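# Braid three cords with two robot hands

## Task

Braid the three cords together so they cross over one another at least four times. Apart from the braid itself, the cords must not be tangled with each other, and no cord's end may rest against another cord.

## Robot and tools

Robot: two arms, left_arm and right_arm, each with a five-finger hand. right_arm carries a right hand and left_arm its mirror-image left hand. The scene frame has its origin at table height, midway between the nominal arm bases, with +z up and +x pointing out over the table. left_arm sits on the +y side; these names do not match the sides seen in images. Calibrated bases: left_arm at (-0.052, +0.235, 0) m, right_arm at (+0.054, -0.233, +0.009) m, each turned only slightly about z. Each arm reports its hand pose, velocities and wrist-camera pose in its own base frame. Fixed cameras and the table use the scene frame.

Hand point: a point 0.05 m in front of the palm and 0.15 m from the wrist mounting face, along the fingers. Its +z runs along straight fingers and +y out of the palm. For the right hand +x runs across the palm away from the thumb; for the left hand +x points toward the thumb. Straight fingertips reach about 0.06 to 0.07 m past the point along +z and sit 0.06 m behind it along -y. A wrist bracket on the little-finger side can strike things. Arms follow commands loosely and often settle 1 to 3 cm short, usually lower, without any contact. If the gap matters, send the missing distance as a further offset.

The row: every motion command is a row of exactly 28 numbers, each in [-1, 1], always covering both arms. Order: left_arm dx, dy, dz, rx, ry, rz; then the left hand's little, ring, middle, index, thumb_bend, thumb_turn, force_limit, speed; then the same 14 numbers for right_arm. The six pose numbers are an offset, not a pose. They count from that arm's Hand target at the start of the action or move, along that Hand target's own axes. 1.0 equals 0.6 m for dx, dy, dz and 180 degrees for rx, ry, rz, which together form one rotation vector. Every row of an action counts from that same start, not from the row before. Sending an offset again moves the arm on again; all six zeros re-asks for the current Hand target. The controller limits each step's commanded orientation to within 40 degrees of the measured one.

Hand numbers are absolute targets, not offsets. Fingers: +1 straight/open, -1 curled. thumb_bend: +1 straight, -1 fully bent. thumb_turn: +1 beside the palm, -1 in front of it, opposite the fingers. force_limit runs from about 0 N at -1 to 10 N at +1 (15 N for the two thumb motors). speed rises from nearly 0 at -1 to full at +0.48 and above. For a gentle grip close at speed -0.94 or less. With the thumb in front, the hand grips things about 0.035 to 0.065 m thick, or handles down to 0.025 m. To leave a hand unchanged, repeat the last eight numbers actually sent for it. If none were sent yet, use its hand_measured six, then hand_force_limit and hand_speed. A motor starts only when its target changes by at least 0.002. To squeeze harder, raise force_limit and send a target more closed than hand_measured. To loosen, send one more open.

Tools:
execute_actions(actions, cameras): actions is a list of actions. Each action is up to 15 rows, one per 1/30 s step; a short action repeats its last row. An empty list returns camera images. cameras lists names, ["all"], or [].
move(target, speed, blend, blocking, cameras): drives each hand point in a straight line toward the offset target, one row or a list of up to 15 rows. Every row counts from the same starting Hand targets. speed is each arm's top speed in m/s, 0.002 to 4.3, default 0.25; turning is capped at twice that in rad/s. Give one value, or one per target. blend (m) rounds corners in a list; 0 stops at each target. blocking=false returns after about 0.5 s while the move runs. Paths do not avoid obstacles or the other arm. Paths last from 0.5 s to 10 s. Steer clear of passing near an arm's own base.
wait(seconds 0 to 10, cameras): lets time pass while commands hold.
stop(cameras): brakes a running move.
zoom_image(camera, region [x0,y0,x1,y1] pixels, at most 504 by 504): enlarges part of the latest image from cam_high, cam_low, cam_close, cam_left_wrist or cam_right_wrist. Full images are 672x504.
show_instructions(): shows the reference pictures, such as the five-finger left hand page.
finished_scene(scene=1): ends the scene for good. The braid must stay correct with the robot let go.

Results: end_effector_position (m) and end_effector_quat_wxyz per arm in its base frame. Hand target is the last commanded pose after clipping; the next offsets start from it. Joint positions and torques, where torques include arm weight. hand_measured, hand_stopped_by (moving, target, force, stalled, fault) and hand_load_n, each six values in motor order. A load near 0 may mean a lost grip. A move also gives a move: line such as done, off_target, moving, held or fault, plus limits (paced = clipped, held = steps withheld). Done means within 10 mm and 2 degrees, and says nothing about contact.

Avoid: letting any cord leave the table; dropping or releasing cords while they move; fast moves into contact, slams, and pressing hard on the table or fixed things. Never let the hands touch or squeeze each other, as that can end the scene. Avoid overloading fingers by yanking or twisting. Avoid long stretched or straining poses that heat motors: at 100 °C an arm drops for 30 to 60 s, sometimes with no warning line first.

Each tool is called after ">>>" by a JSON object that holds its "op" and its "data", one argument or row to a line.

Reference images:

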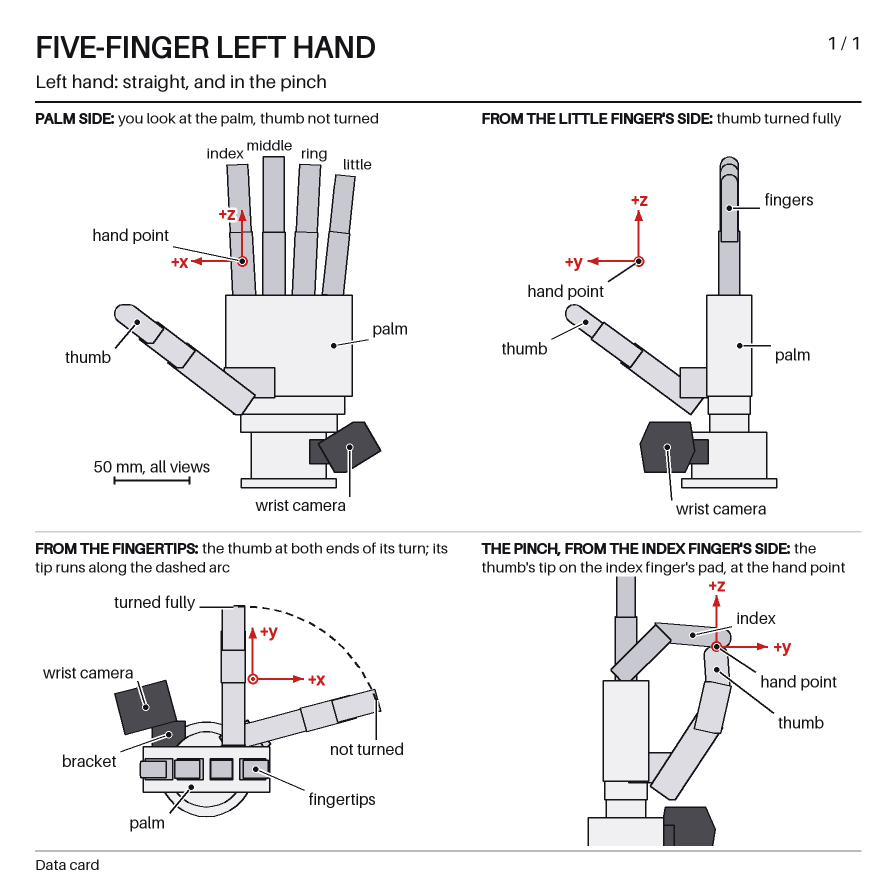

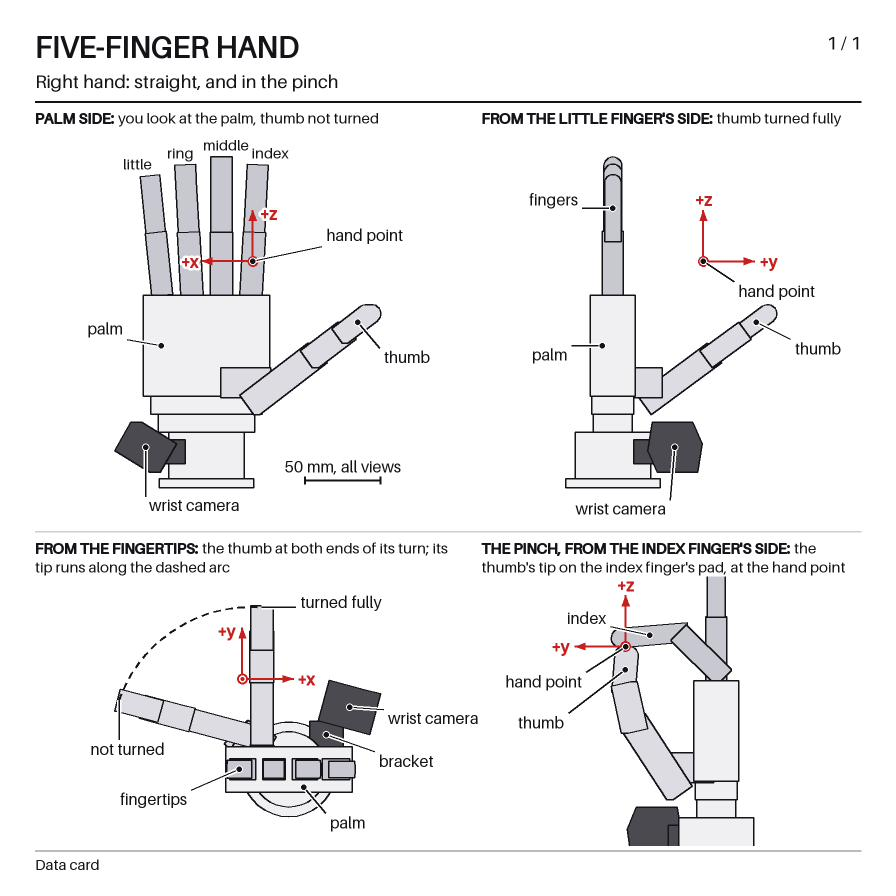

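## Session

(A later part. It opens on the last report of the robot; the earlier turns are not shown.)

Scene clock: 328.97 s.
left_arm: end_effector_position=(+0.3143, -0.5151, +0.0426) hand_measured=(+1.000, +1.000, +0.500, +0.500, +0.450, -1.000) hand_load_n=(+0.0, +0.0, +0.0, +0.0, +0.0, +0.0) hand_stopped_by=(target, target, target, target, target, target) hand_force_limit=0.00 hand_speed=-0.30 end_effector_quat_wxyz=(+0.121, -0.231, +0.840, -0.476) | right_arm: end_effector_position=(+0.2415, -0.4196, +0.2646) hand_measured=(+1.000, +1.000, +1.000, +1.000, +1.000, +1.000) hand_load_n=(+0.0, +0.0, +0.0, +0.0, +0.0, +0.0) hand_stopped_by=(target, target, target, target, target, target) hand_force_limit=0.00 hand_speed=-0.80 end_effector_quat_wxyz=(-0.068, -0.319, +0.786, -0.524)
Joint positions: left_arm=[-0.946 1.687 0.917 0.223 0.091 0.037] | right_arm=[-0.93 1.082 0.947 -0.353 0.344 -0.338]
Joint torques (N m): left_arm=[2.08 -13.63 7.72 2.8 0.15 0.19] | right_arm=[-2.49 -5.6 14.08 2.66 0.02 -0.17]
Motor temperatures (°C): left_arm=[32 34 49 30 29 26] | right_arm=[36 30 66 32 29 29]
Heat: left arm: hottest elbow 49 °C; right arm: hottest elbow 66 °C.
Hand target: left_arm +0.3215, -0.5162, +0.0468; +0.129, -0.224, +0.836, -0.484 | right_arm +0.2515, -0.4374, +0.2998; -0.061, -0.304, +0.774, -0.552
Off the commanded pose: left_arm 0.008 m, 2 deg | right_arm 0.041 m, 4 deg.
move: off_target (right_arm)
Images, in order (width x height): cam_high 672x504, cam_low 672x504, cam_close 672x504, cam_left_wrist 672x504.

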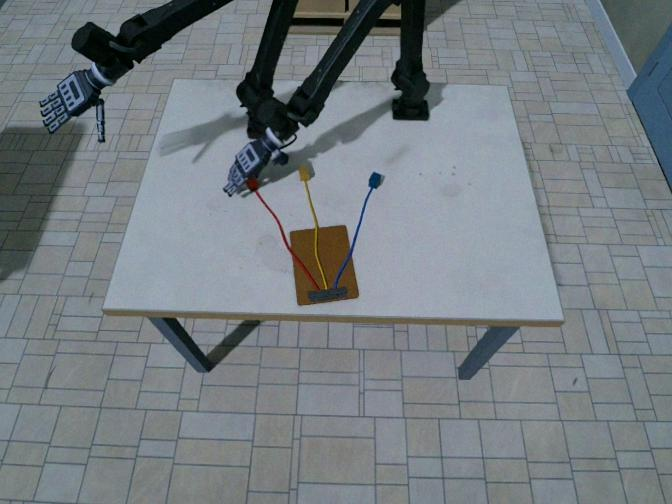

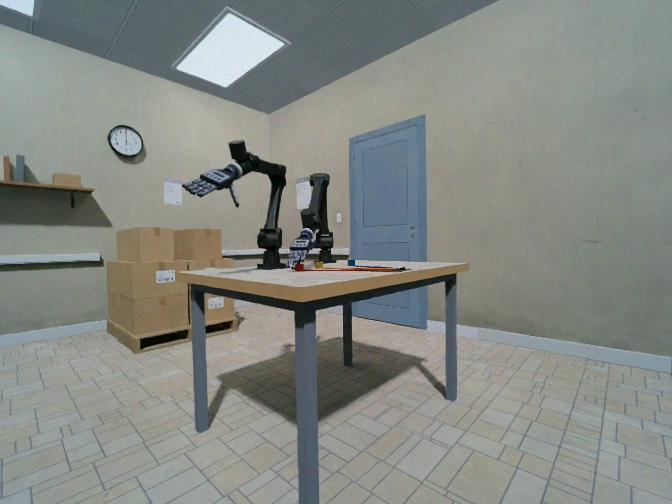

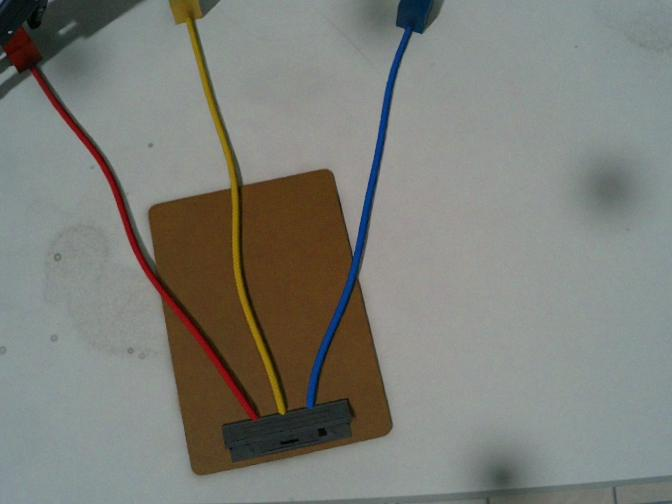

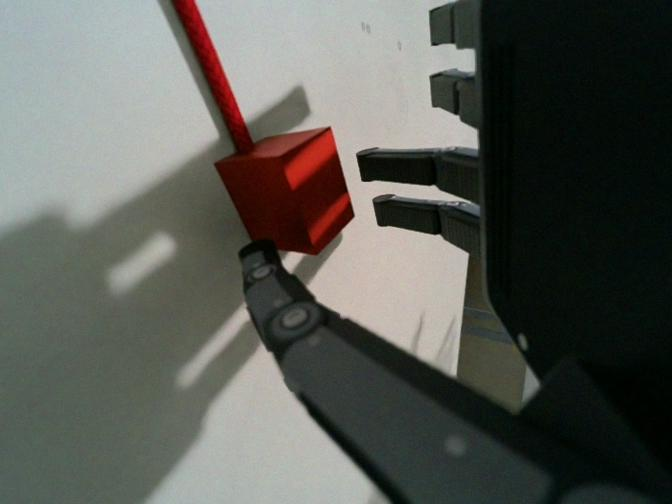

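>>> {"op": "move", "data": {
  "target": [-0.0097,0.0247,0.014,0,0,0,1,1,0.5,0.5,0.3,-1,0,-0.3,0,0,0,0,0,0,1,1,1,1,1,1,0,-0.8],
  "speed": 0.06,
  "cameras": ["cam_low","cam_close","cam_left_wrist"]
}}

>>> {"op": "zoom_image", "data": {
  "camera": "cam_low",
  "region": [280, 230, 340, 275]
}}

Scene clock: 359.17 s.
left_arm: end_effector_position=(+0.3186, -0.5146, +0.0301) hand_measured=(+1.000, +1.000, +0.500, +0.500, +0.300, -1.000) hand_load_n=(+0.0, +0.0, +0.0, +0.0, +0.0, +0.5) hand_stopped_by=(target, target, target, target, target, target) hand_force_limit=0.00 hand_speed=-0.30 end_effector_quat_wxyz=(+0.122, -0.229, +0.838, -0.479) | right_arm: end_effector_position=(+0.2415, -0.4196, +0.2646) hand_measured=(+1.000, +1.000, +1.000, +1.000, +1.000, +1.000) hand_load_n=(+0.0, +0.0, +0.0, +0.0, +0.0, +0.0) hand_stopped_by=(target, target, target, target, target, target) hand_force_limit=0.00 hand_speed=-0.80 end_effector_quat_wxyz=(-0.068, -0.319, +0.786, -0.524)
Joint positions: left_arm=[-0.936 1.718 0.908 0.27 0.102 0.043] | right_arm=[-0.93 1.082 0.947 -0.353 0.344 -0.338]
Joint torques (N m): left_arm=[2.32 -13.45 7.3 2.8 0.14 0.18] | right_arm=[-2.43 -5.54 14.08 2.55 0.01 -0.17]
Motor temperatures (°C): left_arm=[32 35 45 30 29 26] | right_arm=[36 30 67 32 29 29]
Heat: left arm: hottest elbow 45 °C; right arm: hottest elbow 67 °C.
Hand target: left_arm +0.3265, -0.5132, +0.0298; +0.129, -0.225, +0.836, -0.483 | right_arm +0.2515, -0.4374, +0.2998; -0.061, -0.304, +0.774, -0.552
Off the commanded pose: left_arm 0.008 m, 1 deg | right_arm 0.041 m, 4 deg.
move: off_target (right_arm)
Images, in order (width x height): cam_low 672x504, cam_close 672x504, cam_left_wrist 672x504.

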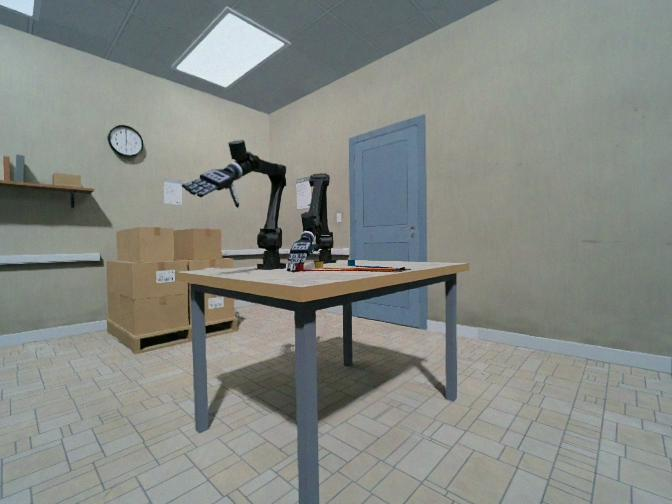

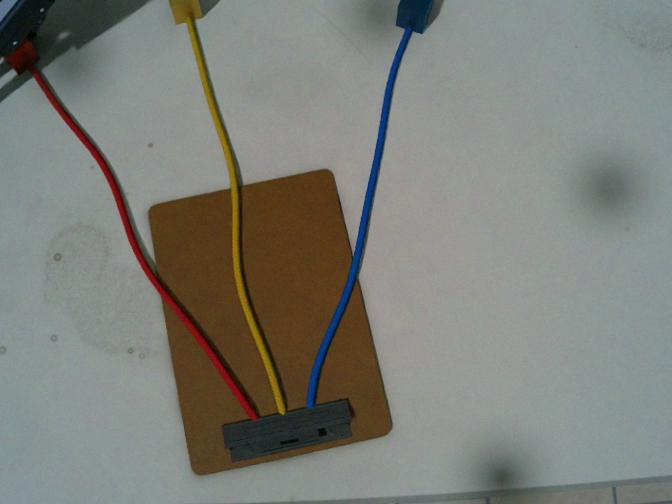

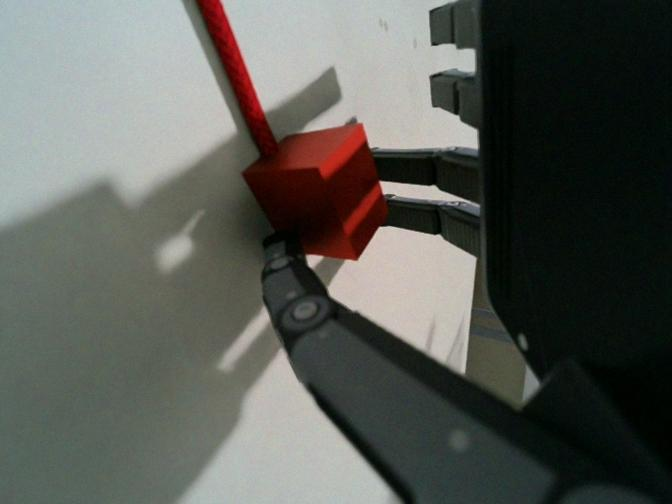

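Scaled by 8.400 from the camera's 672x504 image, which has a finer 960x720 frame.

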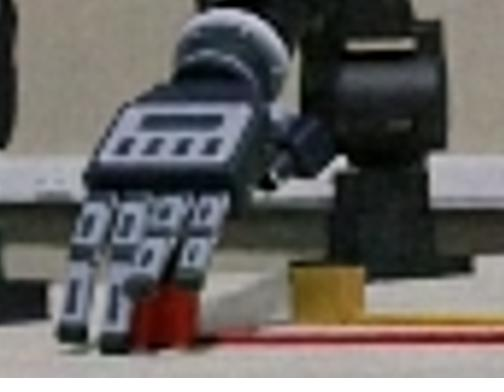

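>>> {"op": "move", "data": {
  "target": [0,0,0,0,0,0,1,1,-0.4,-0.4,-0.1,-1,-0.4,-0.88,0,0,0,0,0,0,1,1,1,1,1,1,0,-0.8],
  "speed": 0.06,
  "cameras": ["cam_low","cam_close","cam_left_wrist"]
}}

>>> {"op": "zoom_image", "data": {
  "camera": "cam_low",
  "region": [280, 230, 340, 275]
}}

Scene clock: 369.47 s.
left_arm: end_effector_position=(+0.3208, -0.5179, +0.0342) hand_measured=(+1.000, +1.000, +0.180, -0.244, +0.080, -1.000) hand_load_n=(+0.0, +0.0, +4.0, +6.5, +5.5, +0.5) hand_stopped_by=(target, target, force, force, force, target) hand_force_limit=-0.40 hand_speed=-0.88 end_effector_quat_wxyz=(+0.125, -0.227, +0.834, -0.488) | right_arm: end_effector_position=(+0.2415, -0.4196, +0.2646) hand_measured=(+1.000, +1.000, +1.000, +1.000, +1.000, +1.000) hand_load_n=(+0.0, +0.0, +0.0, +0.0, +0.0, +0.0) hand_stopped_by=(target, target, target, target, target, target) hand_force_limit=0.00 hand_speed=-0.80 end_effector_quat_wxyz=(-0.068, -0.319, +0.786, -0.524)
Joint positions: left_arm=[-0.936 1.718 0.908 0.291 0.103 0.043] | right_arm=[-0.93 1.082 0.947 -0.353 0.344 -0.338]
Joint torques (N m): left_arm=[2.26 -13.33 7.28 1.96 0.11 0.2] | right_arm=[-2.55 -5.25 14.02 2.61 -0.02 -0.21]
Motor temperatures (°C): left_arm=[32 35 44 30 29 26] | right_arm=[36 30 67 32 29 29]
Heat: left arm: hottest elbow 44 °C; right arm: hottest elbow 67 °C.
Hand target: left_arm +0.3265, -0.5131, +0.0296; +0.129, -0.225, +0.836, -0.483 | right_arm +0.2515, -0.4374, +0.2998; -0.061, -0.304, +0.774, -0.552
Off the commanded pose: left_arm 0.009 m, 1 deg | right_arm 0.041 m, 4 deg.
move: off_target (right_arm)
Images, in order (width x height): cam_low 672x504, cam_close 672x504, cam_left_wrist 672x504.

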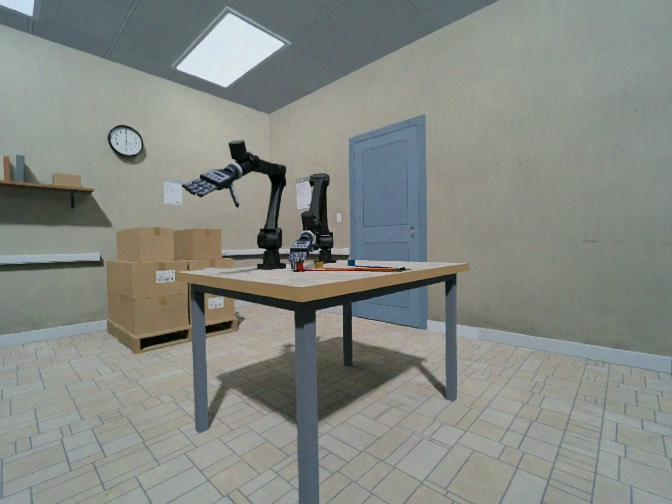

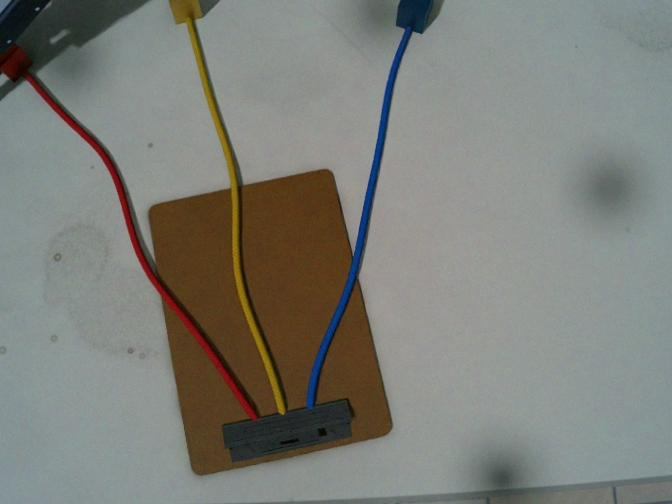

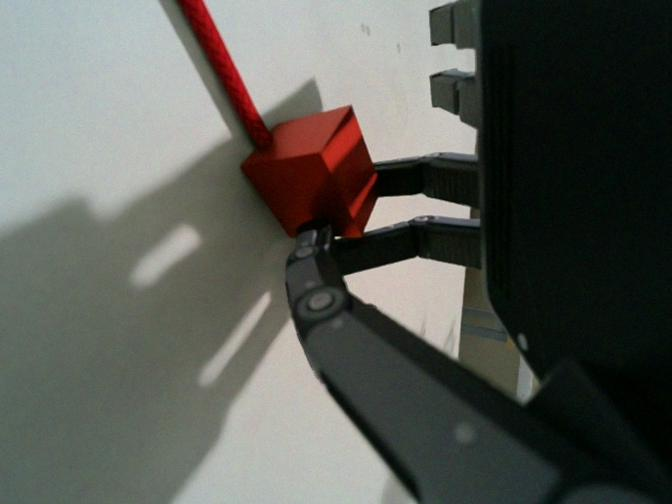

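Scaled by 8.400 from the camera's 672x504 image, which has a finer 960x720 frame.

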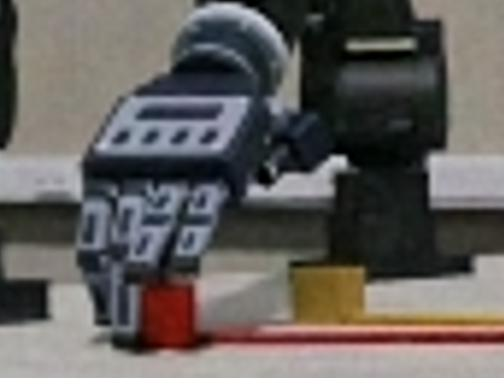

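>>> {"op": "move", "data": {
  "target": [
    [0,0,0,0,0,0,1,1,0.5,0.5,0.3,-1,-0.4,-0.5,0,0,0,0,0,0,1,1,1,1,1,1,0,-0.8],
    [-0.0217,0,0,0,0,0,1,1,0.5,0.5,0.3,-1,-0.4,-0.5,0,0,0,0,0,0,1,1,1,1,1,1,0,-0.8]
  ],
  "speed": 0.06,
  "cameras": ["cam_low","cam_close","cam_left_wrist"]
}}

Scene clock: 383.40 s.
left_arm: end_effector_position=(+0.3315, -0.5093, +0.0316) hand_measured=(+1.000, +1.000, +0.500, +0.500, +0.300, -1.000) hand_load_n=(+0.0, +0.0, +0.0, +0.0, +0.0, +0.0) hand_stopped_by=(target, target, target, target, target, target) hand_force_limit=-0.40 hand_speed=-0.50 end_effector_quat_wxyz=(+0.125, -0.228, +0.834, -0.486) | right_arm: end_effector_position=(+0.2415, -0.4196, +0.2646) hand_measured=(+1.000, +1.000, +1.000, +1.000, +1.000, +1.000) hand_load_n=(+0.0, +0.0, +0.0, +0.0, +0.0, -0.5) hand_stopped_by=(target, target, target, target, target, target) hand_force_limit=0.00 hand_speed=-0.80 end_effector_quat_wxyz=(-0.068, -0.319, +0.786, -0.524)
Joint positions: left_arm=[-0.908 1.722 0.908 0.291 0.126 0.056] | right_arm=[-0.93 1.082 0.947 -0.353 0.344 -0.338]
Joint torques (N m): left_arm=[2.32 -13.39 7.75 1.84 0.17 0.2] | right_arm=[-2.67 -5.3 14.01 2.63 0.01 -0.22]
Motor temperatures (°C): left_arm=[32 35 43 30 29 26] | right_arm=[36 30 68 32 29 29]
Heat: left arm: hottest elbow 43 °C; right arm: hottest elbow 68 °C.
Hand target: left_arm +0.3377, -0.5066, +0.0295; +0.129, -0.224, +0.836, -0.483 | right_arm +0.2515, -0.4374, +0.2998; -0.061, -0.304, +0.774, -0.552
Off the commanded pose: left_arm 0.007 m, 1 deg | right_arm 0.041 m, 4 deg.
move: off_target (right_arm)
Images, in order (width x height): cam_low 672x504, cam_close 672x504, cam_left_wrist 672x504.

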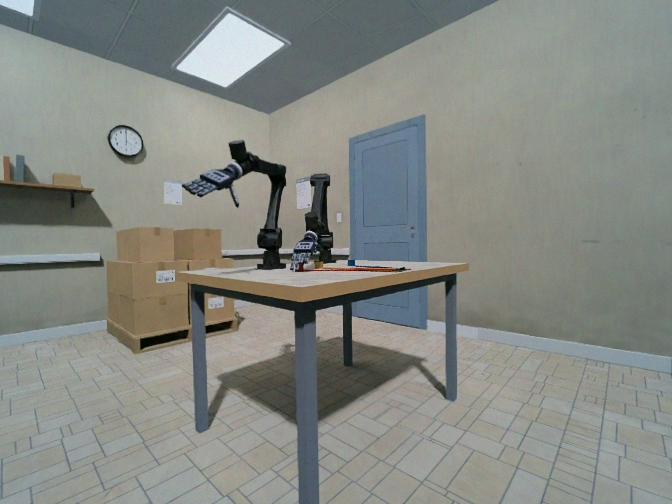

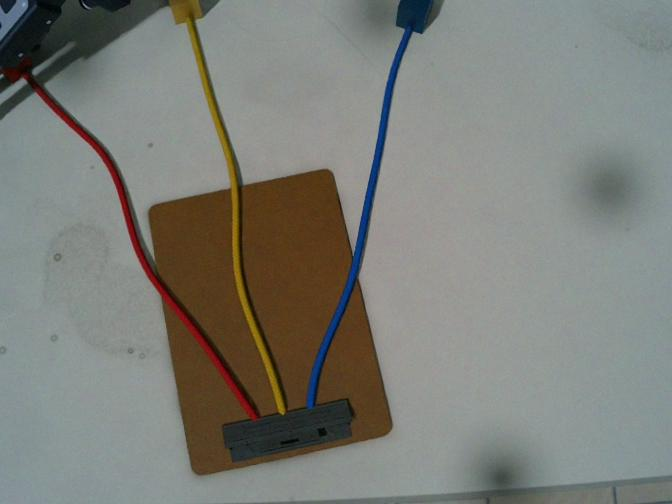

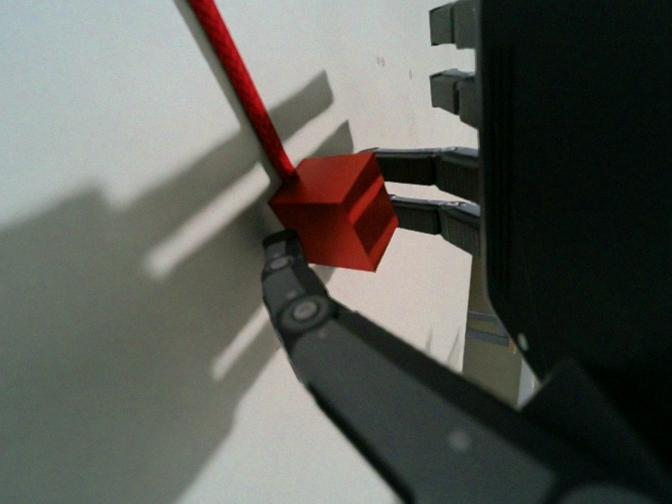

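>>> {"op": "move", "data": {
  "target": [0,0,0,0,0,0,1,1,-0.41,-0.41,-0.11,-1,-0.4,-0.88,0,0,0,0,0,0,1,1,1,1,1,1,0,-0.8],
  "speed": 0.06,
  "cameras": ["cam_close","cam_left_wrist"]
}}

Scene clock: 390.10 s.
left_arm: end_effector_position=(+0.3314, -0.5093, +0.0316) hand_measured=(+1.000, +1.000, +0.356, +0.146, +0.114, -1.000) hand_load_n=(+0.0, +0.0, +2.5, +7.5, +4.5, -2.0) hand_stopped_by=(target, target, force, force, force, target) hand_force_limit=-0.40 hand_speed=-0.88 end_effector_quat_wxyz=(+0.125, -0.227, +0.834, -0.486) | right_arm: end_effector_position=(+0.2415, -0.4196, +0.2646) hand_measured=(+1.000, +1.000, +1.000, +1.000, +1.000, +1.000) hand_load_n=(+0.0, +0.0, +0.0, +0.0, +0.0, -0.5) hand_stopped_by=(target, target, target, target, target, target) hand_force_limit=0.00 hand_speed=-0.80 end_effector_quat_wxyz=(-0.068, -0.319, +0.786, -0.524)
Joint positions: left_arm=[-0.908 1.722 0.908 0.291 0.126 0.057] | right_arm=[-0.93 1.082 0.947 -0.353 0.344 -0.338]
Joint torques (N m): left_arm=[2.2 -13.51 7.82 1.78 0.11 0.2] | right_arm=[-2.73 -5.3 13.94 2.61 -0.01 -0.19]
Motor temperatures (°C): left_arm=[32 35 43 30 29 26] | right_arm=[36 30 68 32 29 29]
Heat: left arm: hottest elbow 43 °C; right arm: hottest elbow 68 °C.
Hand target: left_arm +0.3377, -0.5066, +0.0295; +0.129, -0.224, +0.836, -0.483 | right_arm +0.2515, -0.4374, +0.2998; -0.061, -0.304, +0.774, -0.552
Off the commanded pose: left_arm 0.007 m, 1 deg | right_arm 0.041 m, 4 deg.
move: off_target (right_arm)
Images, in order (width x height): cam_close 672x504, cam_left_wrist 672x504.

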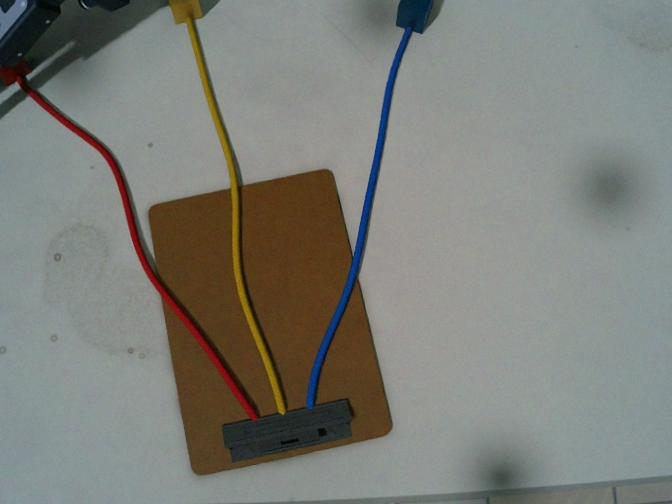

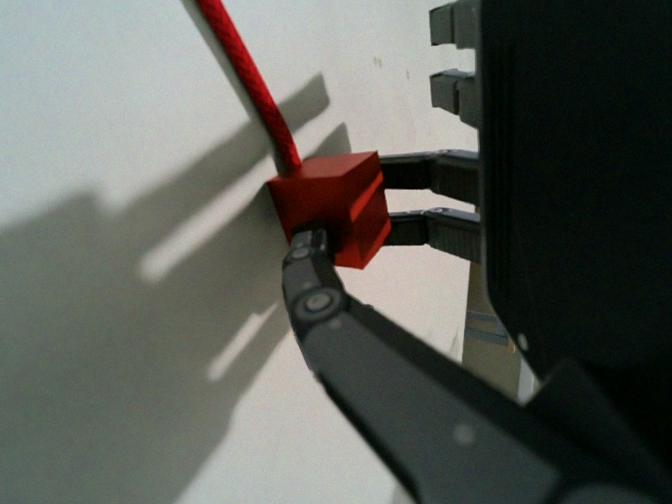

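>>> {"op": "move", "data": {
  "target": [0,-0.1155,-0.0667,0,0,0,1,1,-0.41,-0.41,-0.11,-1,-0.4,-0.88,0,0,0,0,0,0,1,1,1,1,1,1,0,-0.8],
  "speed": 0.08,
  "cameras": ["cam_close","cam_left_wrist","cam_low"]
}}

Scene clock: 419.73 s.
left_arm: end_effector_position=(+0.3189, -0.4933, +0.0794) hand_measured=(+1.000, +1.000, +0.356, +0.146, +0.112, -1.000) hand_load_n=(+0.0, +0.0, +0.0, +0.0, +0.0, +0.0) hand_stopped_by=(target, target, force, force, force, target) hand_force_limit=-0.40 hand_speed=-0.88 end_effector_quat_wxyz=(+0.115, -0.233, +0.848, -0.462) | right_arm: end_effector_position=(+0.2415, -0.4196, +0.2646) hand_measured=(+1.000, +1.000, +1.000, +1.000, +1.000, +1.000) hand_load_n=(+0.0, +0.0, +0.0, +0.0, +0.0, +0.0) hand_stopped_by=(target, target, target, target, target, target) hand_force_limit=0.00 hand_speed=-0.80 end_effector_quat_wxyz=(-0.068, -0.319, +0.786, -0.524)
Joint positions: left_arm=[-0.908 1.587 0.934 0.07 0.126 0.058] | right_arm=[-0.93 1.082 0.947 -0.353 0.344 -0.338]
Joint torques (N m): left_arm=[2.37 -14.1 12.59 1.63 0.11 0.17] | right_arm=[-2.32 -5.42 14.06 2.8 0 -0.18]
Motor temperatures (°C): left_arm=[32 34 42 30 29 26] | right_arm=[36 30 69 32 29 29]
Heat: left arm: hottest elbow 42 °C; right arm: hottest elbow 69 °C.
Hand target: left_arm +0.3378, -0.5065, +0.1096; +0.129, -0.224, +0.836, -0.483 | right_arm +0.2515, -0.4374, +0.2998; -0.061, -0.304, +0.774, -0.552
Off the commanded pose: left_arm 0.038 m, 3 deg | right_arm 0.041 m, 4 deg.
move: off_target (left_arm, right_arm)
Images, in order (width x height): cam_low 672x504, cam_close 672x504, cam_left_wrist 672x504.

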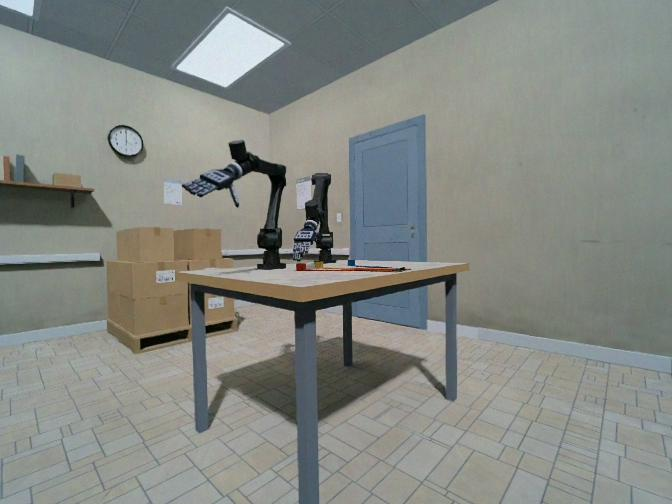

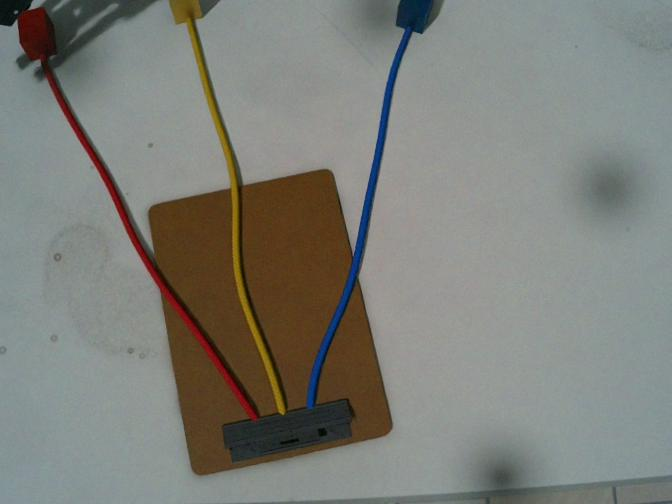

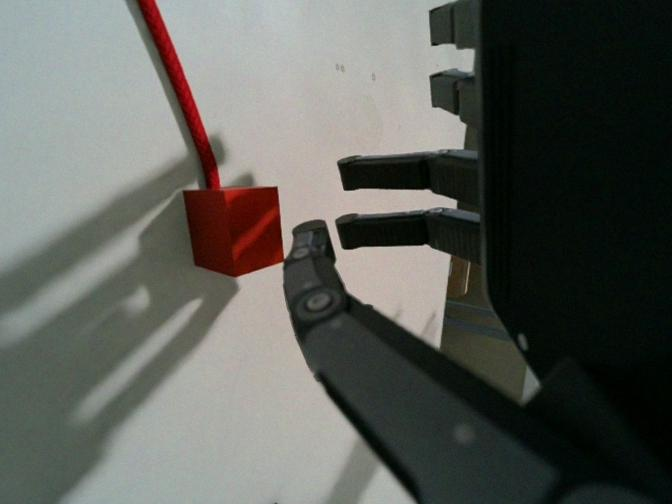

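>>> {"op": "move", "data": {
  "target": [0.0292,0.1108,0.013,0.05,0,0,1,1,0.5,0.5,0.12,-1,-0.4,-0.3,0,0,0,0,0,0,1,1,1,1,1,1,0,-0.8],
  "speed": 0.08,
  "cameras": ["cam_close","cam_left_wrist"]
}}

>>> {"op": "zoom_image", "data": {
  "camera": "cam_left_wrist",
  "region": [160, 100, 460, 340]
}}

Scene clock: 464.73 s.
left_arm: end_effector_position=(+0.3151, -0.4877, +0.0519) hand_measured=(+1.000, +1.000, +0.500, +0.500, +0.120, -1.000) hand_load_n=(+0.0, -0.5, +0.0, +0.0, -0.5, -0.5) hand_stopped_by=(target, target, target, target, target, target) hand_force_limit=-0.40 hand_speed=-0.30 end_effector_quat_wxyz=(+0.152, -0.212, +0.797, -0.545) | right_arm: end_effector_position=(+0.2415, -0.4196, +0.2646) hand_measured=(+1.000, +1.000, +1.000, +1.000, +1.000, +1.000) hand_load_n=(+0.0, +0.0, +0.0, +0.0, +0.0, +0.0) hand_stopped_by=(target, target, target, target, target, target) hand_force_limit=0.00 hand_speed=-0.80 end_effector_quat_wxyz=(-0.068, -0.319, +0.786, -0.524)
Joint positions: left_arm=[-0.909 1.642 0.746 0.524 0.121 0.058] | right_arm=[-0.93 1.082 0.947 -0.353 0.344 -0.338]
Joint torques (N m): left_arm=[0.09 -11.16 6.53 2.86 -0.11 -0.12] | right_arm=[-2.84 -5.6 14.09 2.84 0.02 -0.21]
Motor temperatures (°C): left_arm=[31 35 45 30 29 26] | right_arm=[35 30 70 31 29 29]
Heat: left arm: hottest elbow 45 °C; right arm: hottest elbow 70 °C.
Hand target: left_arm +0.3092, -0.4923, +0.0481; +0.146, -0.214, +0.796, -0.547 | right_arm +0.2515, -0.4374, +0.2998; -0.061, -0.304, +0.774, -0.552
Off the commanded pose: left_arm 0.008 m, 1 deg | right_arm 0.041 m, 4 deg.
move: off_target (right_arm)
Images, in order (width x height): cam_close 672x504, cam_left_wrist 672x504.

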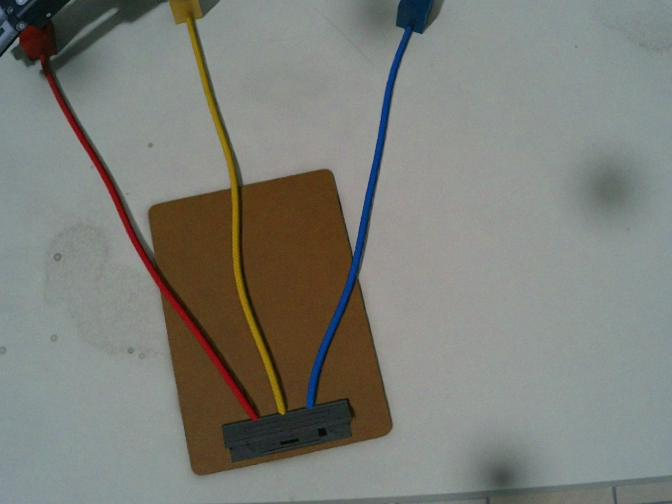

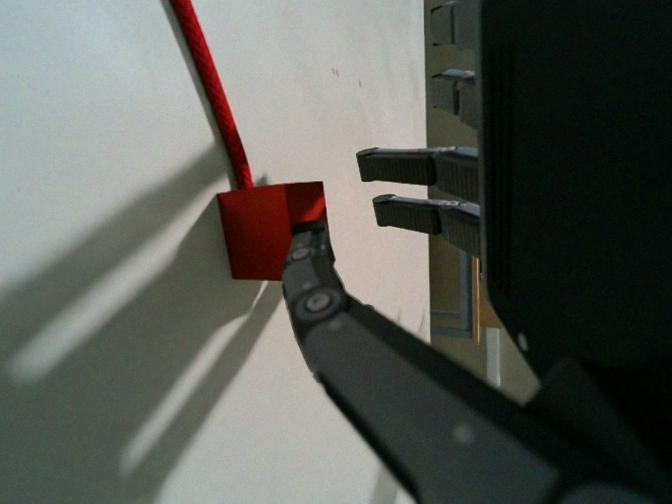

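Scaled by 1.680 from the camera's 672x504 image, which has a finer 960x720 frame.

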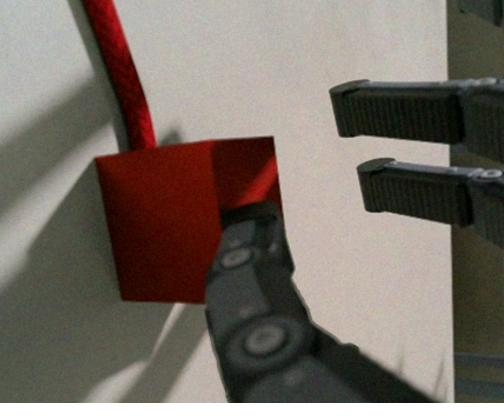

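>>> {"op": "move", "data": {
  "target": [
    [0.0232,0,0,0,0,0,1,1,0.5,0.5,0.12,-1,-0.4,-0.3,0,0,0,0,0,0,1,1,1,1,1,1,0,-0.8],
    [0.0232,0.056,0.0215,0,0,0,1,1,0.5,0.5,0.12,-1,-0.4,-0.3,0,0,0,0,0,0,1,1,1,1,1,1,0,-0.8]
  ],
  "speed": 0.06,
  "cameras": ["cam_close","cam_left_wrist"]
}}

>>> {"op": "zoom_image", "data": {
  "camera": "cam_left_wrist",
  "region": [160, 100, 460, 340]
}}

Scene clock: 477.40 s.
left_arm: end_effector_position=(+0.3114, -0.5069, +0.0516) hand_measured=(+1.000, +1.000, +0.500, +0.500, +0.118, -1.000) hand_load_n=(+0.0, -0.5, +0.0, +0.0, -8.0, -1.5) hand_stopped_by=(target, target, target, target, target, target) hand_force_limit=-0.40 hand_speed=-0.30 end_effector_quat_wxyz=(+0.163, -0.206, +0.774, -0.576) | right_arm: end_effector_position=(+0.2415, -0.4196, +0.2646) hand_measured=(+1.000, +1.000, +1.000, +1.000, +1.000, +1.000) hand_load_n=(+0.0, +0.0, +0.0, +0.0, +0.0, +0.0) hand_stopped_by=(target, target, target, target, target, target) hand_force_limit=0.00 hand_speed=-0.80 end_effector_quat_wxyz=(-0.068, -0.319, +0.786, -0.524)
Joint positions: left_arm=[-0.943 1.695 0.739 0.667 0.088 0.041] | right_arm=[-0.93 1.082 0.947 -0.353 0.344 -0.338]
Joint torques (N m): left_arm=[0.5 -8.64 4.6 1.69 -0.05 -0.07] | right_arm=[-2.55 -5.42 14.06 2.54 -0.01 -0.21]
Motor temperatures (°C): left_arm=[31 35 45 30 29 26] | right_arm=[35 30 70 31 29 29]
Heat: left arm: hottest elbow 45 °C; right arm: hottest elbow 70 °C.
Hand target: left_arm +0.2973, -0.4995, +0.0123; +0.147, -0.214, +0.796, -0.548 | right_arm +0.2515, -0.4374, +0.2998; -0.061, -0.304, +0.774, -0.552
Off the commanded pose: left_arm 0.043 m, 5 deg | right_arm 0.041 m, 4 deg.
move: off_target (left_arm, right_arm)
Images, in order (width x height): cam_close 672x504, cam_left_wrist 672x504.

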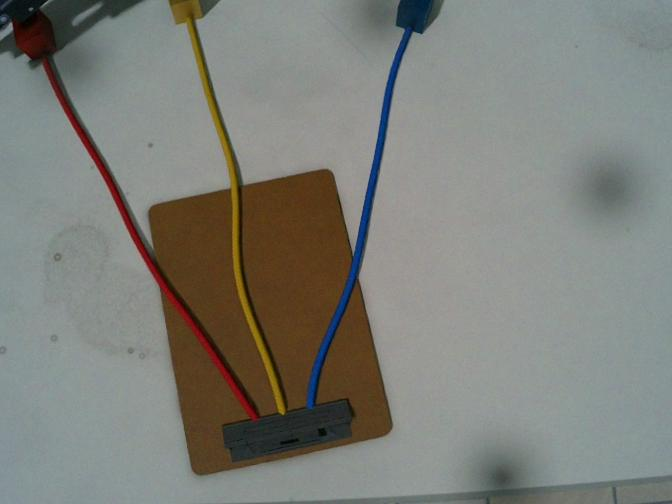

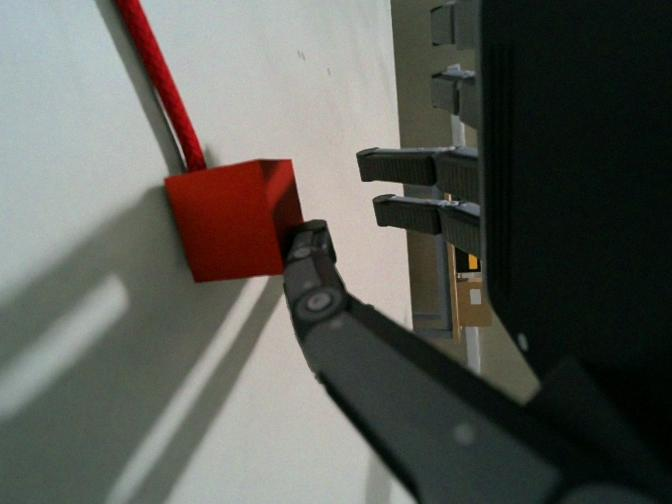

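Scaled by 1.680 from the camera's 672x504 image, which has a finer 960x720 frame.

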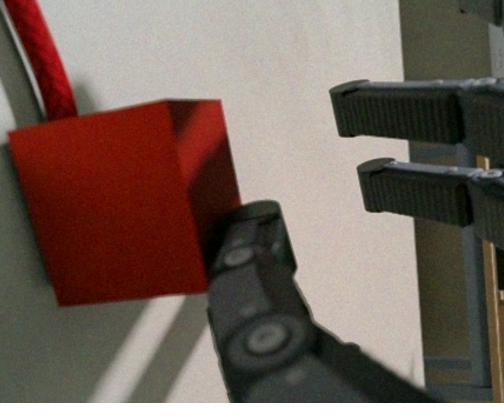

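>>> {"op": "move", "data": {
  "target": [0,-0.0934,-0.0358,0,0,0,1,1,0.5,0.5,0.12,-1,-0.4,-0.3,0,0,0,0,0,0,1,1,1,1,1,1,0,-0.8],
  "speed": 0.06,
  "cameras": ["cam_high","cam_close","cam_left_wrist"]
}}

>>> {"op": "zoom_image", "data": {
  "camera": "cam_left_wrist",
  "region": [110, 100, 410, 340]
}}

Scene clock: 490.03 s.
left_arm: end_effector_position=(+0.2991, -0.4895, +0.0567) hand_measured=(+1.000, +1.000, +0.500, +0.500, +0.120, -1.000) hand_load_n=(+0.0, +0.0, +0.0, +0.0, +0.0, +0.0) hand_stopped_by=(target, target, target, target, target, target) hand_force_limit=-0.40 hand_speed=-0.30 end_effector_quat_wxyz=(+0.148, -0.217, +0.802, -0.536) | right_arm: end_effector_position=(+0.2415, -0.4196, +0.2646) hand_measured=(+1.000, +1.000, +1.000, +1.000, +1.000, +1.000) hand_load_n=(-0.5, -0.5, +0.0, +0.0, +0.0, -0.5) hand_stopped_by=(target, target, target, target, target, target) hand_force_limit=0.00 hand_speed=-0.80 end_effector_quat_wxyz=(-0.068, -0.319, +0.786, -0.524)
Joint positions: left_arm=[-0.943 1.607 0.739 0.476 0.087 0.041] | right_arm=[-0.93 1.082 0.947 -0.353 0.344 -0.338]
Joint torques (N m): left_arm=[0.15 -13.57 8.39 1.83 0.01 -0.09] | right_arm=[-2.49 -5.13 14.11 2.54 0.01 -0.18]
Motor temperatures (°C): left_arm=[31 34 43 30 29 26] | right_arm=[35 30 71 31 29 29]
Heat: left arm: hottest elbow 43 °C; right arm: hottest elbow 71 °C.
Hand target: left_arm +0.2973, -0.4994, +0.0722; +0.147, -0.214, +0.796, -0.547 | right_arm +0.2515, -0.4374, +0.2998; -0.061, -0.304, +0.774, -0.552
Off the commanded pose: left_arm 0.019 m, 2 deg | right_arm 0.041 m, 4 deg.
move: off_target (left_arm, right_arm)
Images, in order (width x height): cam_high 672x504, cam_close 672x504, cam_left_wrist 672x504.

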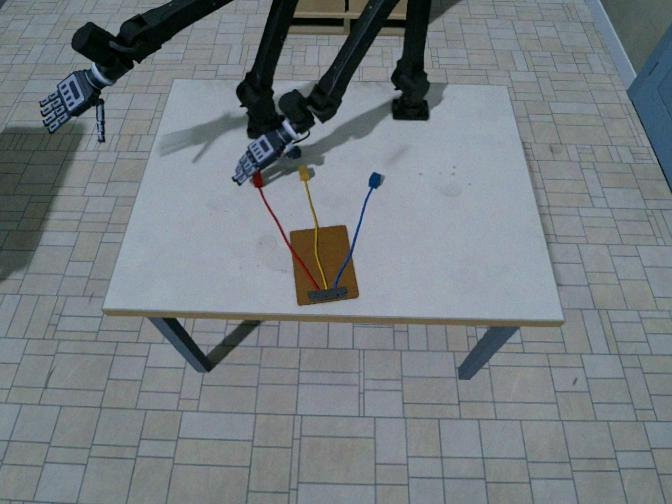

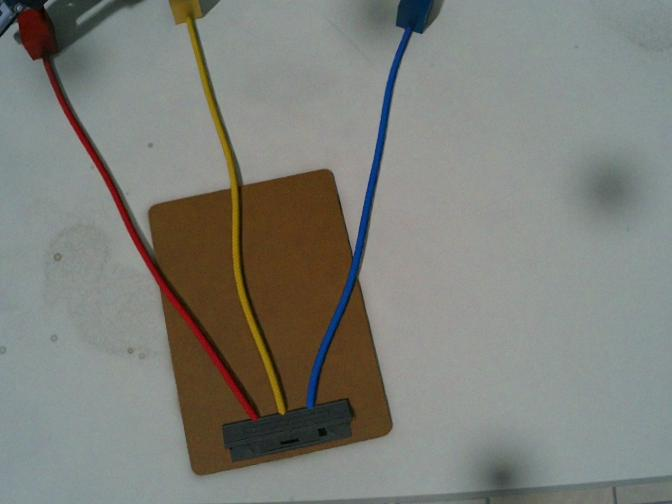

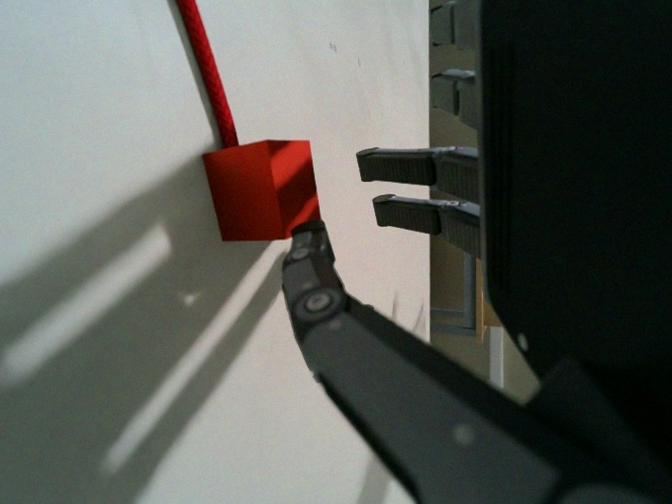

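Scaled by 1.680 from the camera's 672x504 image, which has a finer 960x720 frame.

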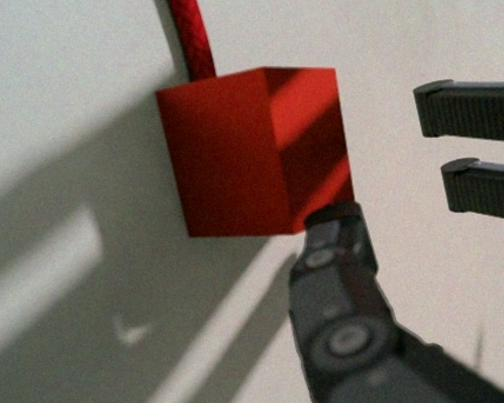

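>>> {"op": "move", "data": {
  "target": [-0.0293,-0.0023,-0.0313,0,0,0,1,1,0.5,0.5,0.12,-1,-0.4,-0.3,0,0,0,0,0,0,1,1,1,1,1,1,0,-0.8],
  "speed": 0.06,
  "cameras": ["cam_high","cam_left_wrist"]
}}

>>> {"op": "zoom_image", "data": {
  "camera": "cam_left_wrist",
  "region": [160, 100, 460, 340]
}}

Scene clock: 508.40 s.
left_arm: end_effector_position=(+0.2997, -0.4790, +0.0726) hand_measured=(+1.000, +1.000, +0.500, +0.500, +0.120, -1.000) hand_load_n=(+0.0, +0.0, +0.0, +0.0, +0.0, +0.0) hand_stopped_by=(target, target, target, target, target, target) hand_force_limit=-0.40 hand_speed=-0.30 end_effector_quat_wxyz=(+0.141, -0.215, +0.798, -0.545) | right_arm: end_effector_position=(+0.2415, -0.4196, +0.2646) hand_measured=(+1.000, +1.000, +1.000, +1.000, +1.000, +1.000) hand_load_n=(+0.0, +0.0, +0.0, +0.0, +0.0, +0.0) hand_stopped_by=(target, target, target, target, target, target) hand_force_limit=0.00 hand_speed=-0.80 end_effector_quat_wxyz=(-0.068, -0.319, +0.786, -0.524)
Joint positions: left_arm=[-0.918 1.556 0.722 0.456 0.126 0.041] | right_arm=[-0.93 1.082 0.947 -0.353 0.344 -0.338]
Joint torques (N m): left_arm=[2.14 -12.86 7.19 1.83 0.16 0.11] | right_arm=[-2.37 -5.77 14 2.65 0.01 -0.15]
Motor temperatures (°C): left_arm=[31 35 43 30 29 26] | right_arm=[35 30 71 31 29 29]
Heat: left arm: hottest elbow 43 °C; right arm: hottest elbow 71 °C.
Hand target: left_arm +0.3040, -0.4757, +0.0802; +0.147, -0.214, +0.796, -0.547 | right_arm +0.2515, -0.4374, +0.2998; -0.061, -0.304, +0.774, -0.552
Off the commanded pose: left_arm 0.009 m, 1 deg | right_arm 0.041 m, 4 deg.
move: off_target (right_arm)
Images, in order (width x height): cam_high 672x504, cam_left_wrist 672x504.

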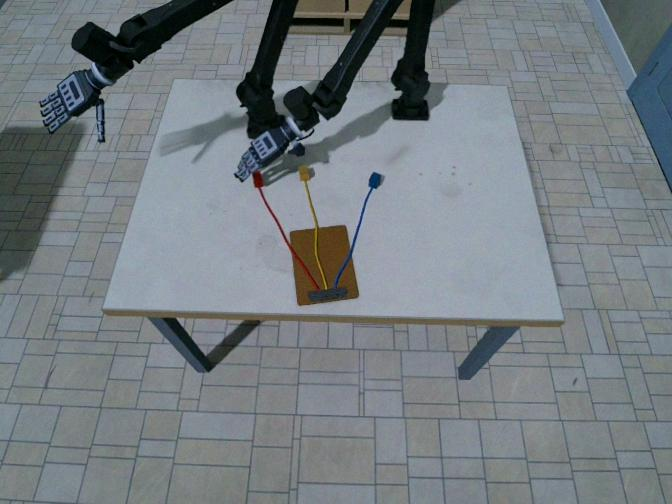

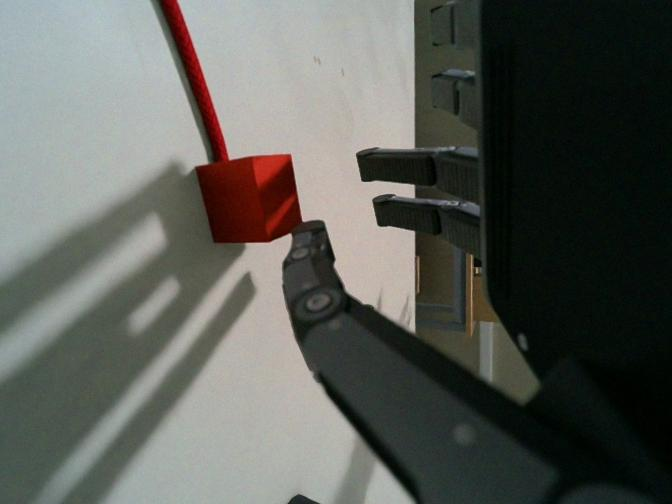

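Scaled by 1.680 from the camera's 672x504 image, which has a finer 960x720 frame.

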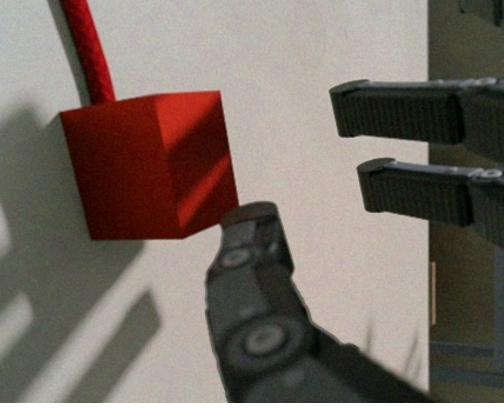

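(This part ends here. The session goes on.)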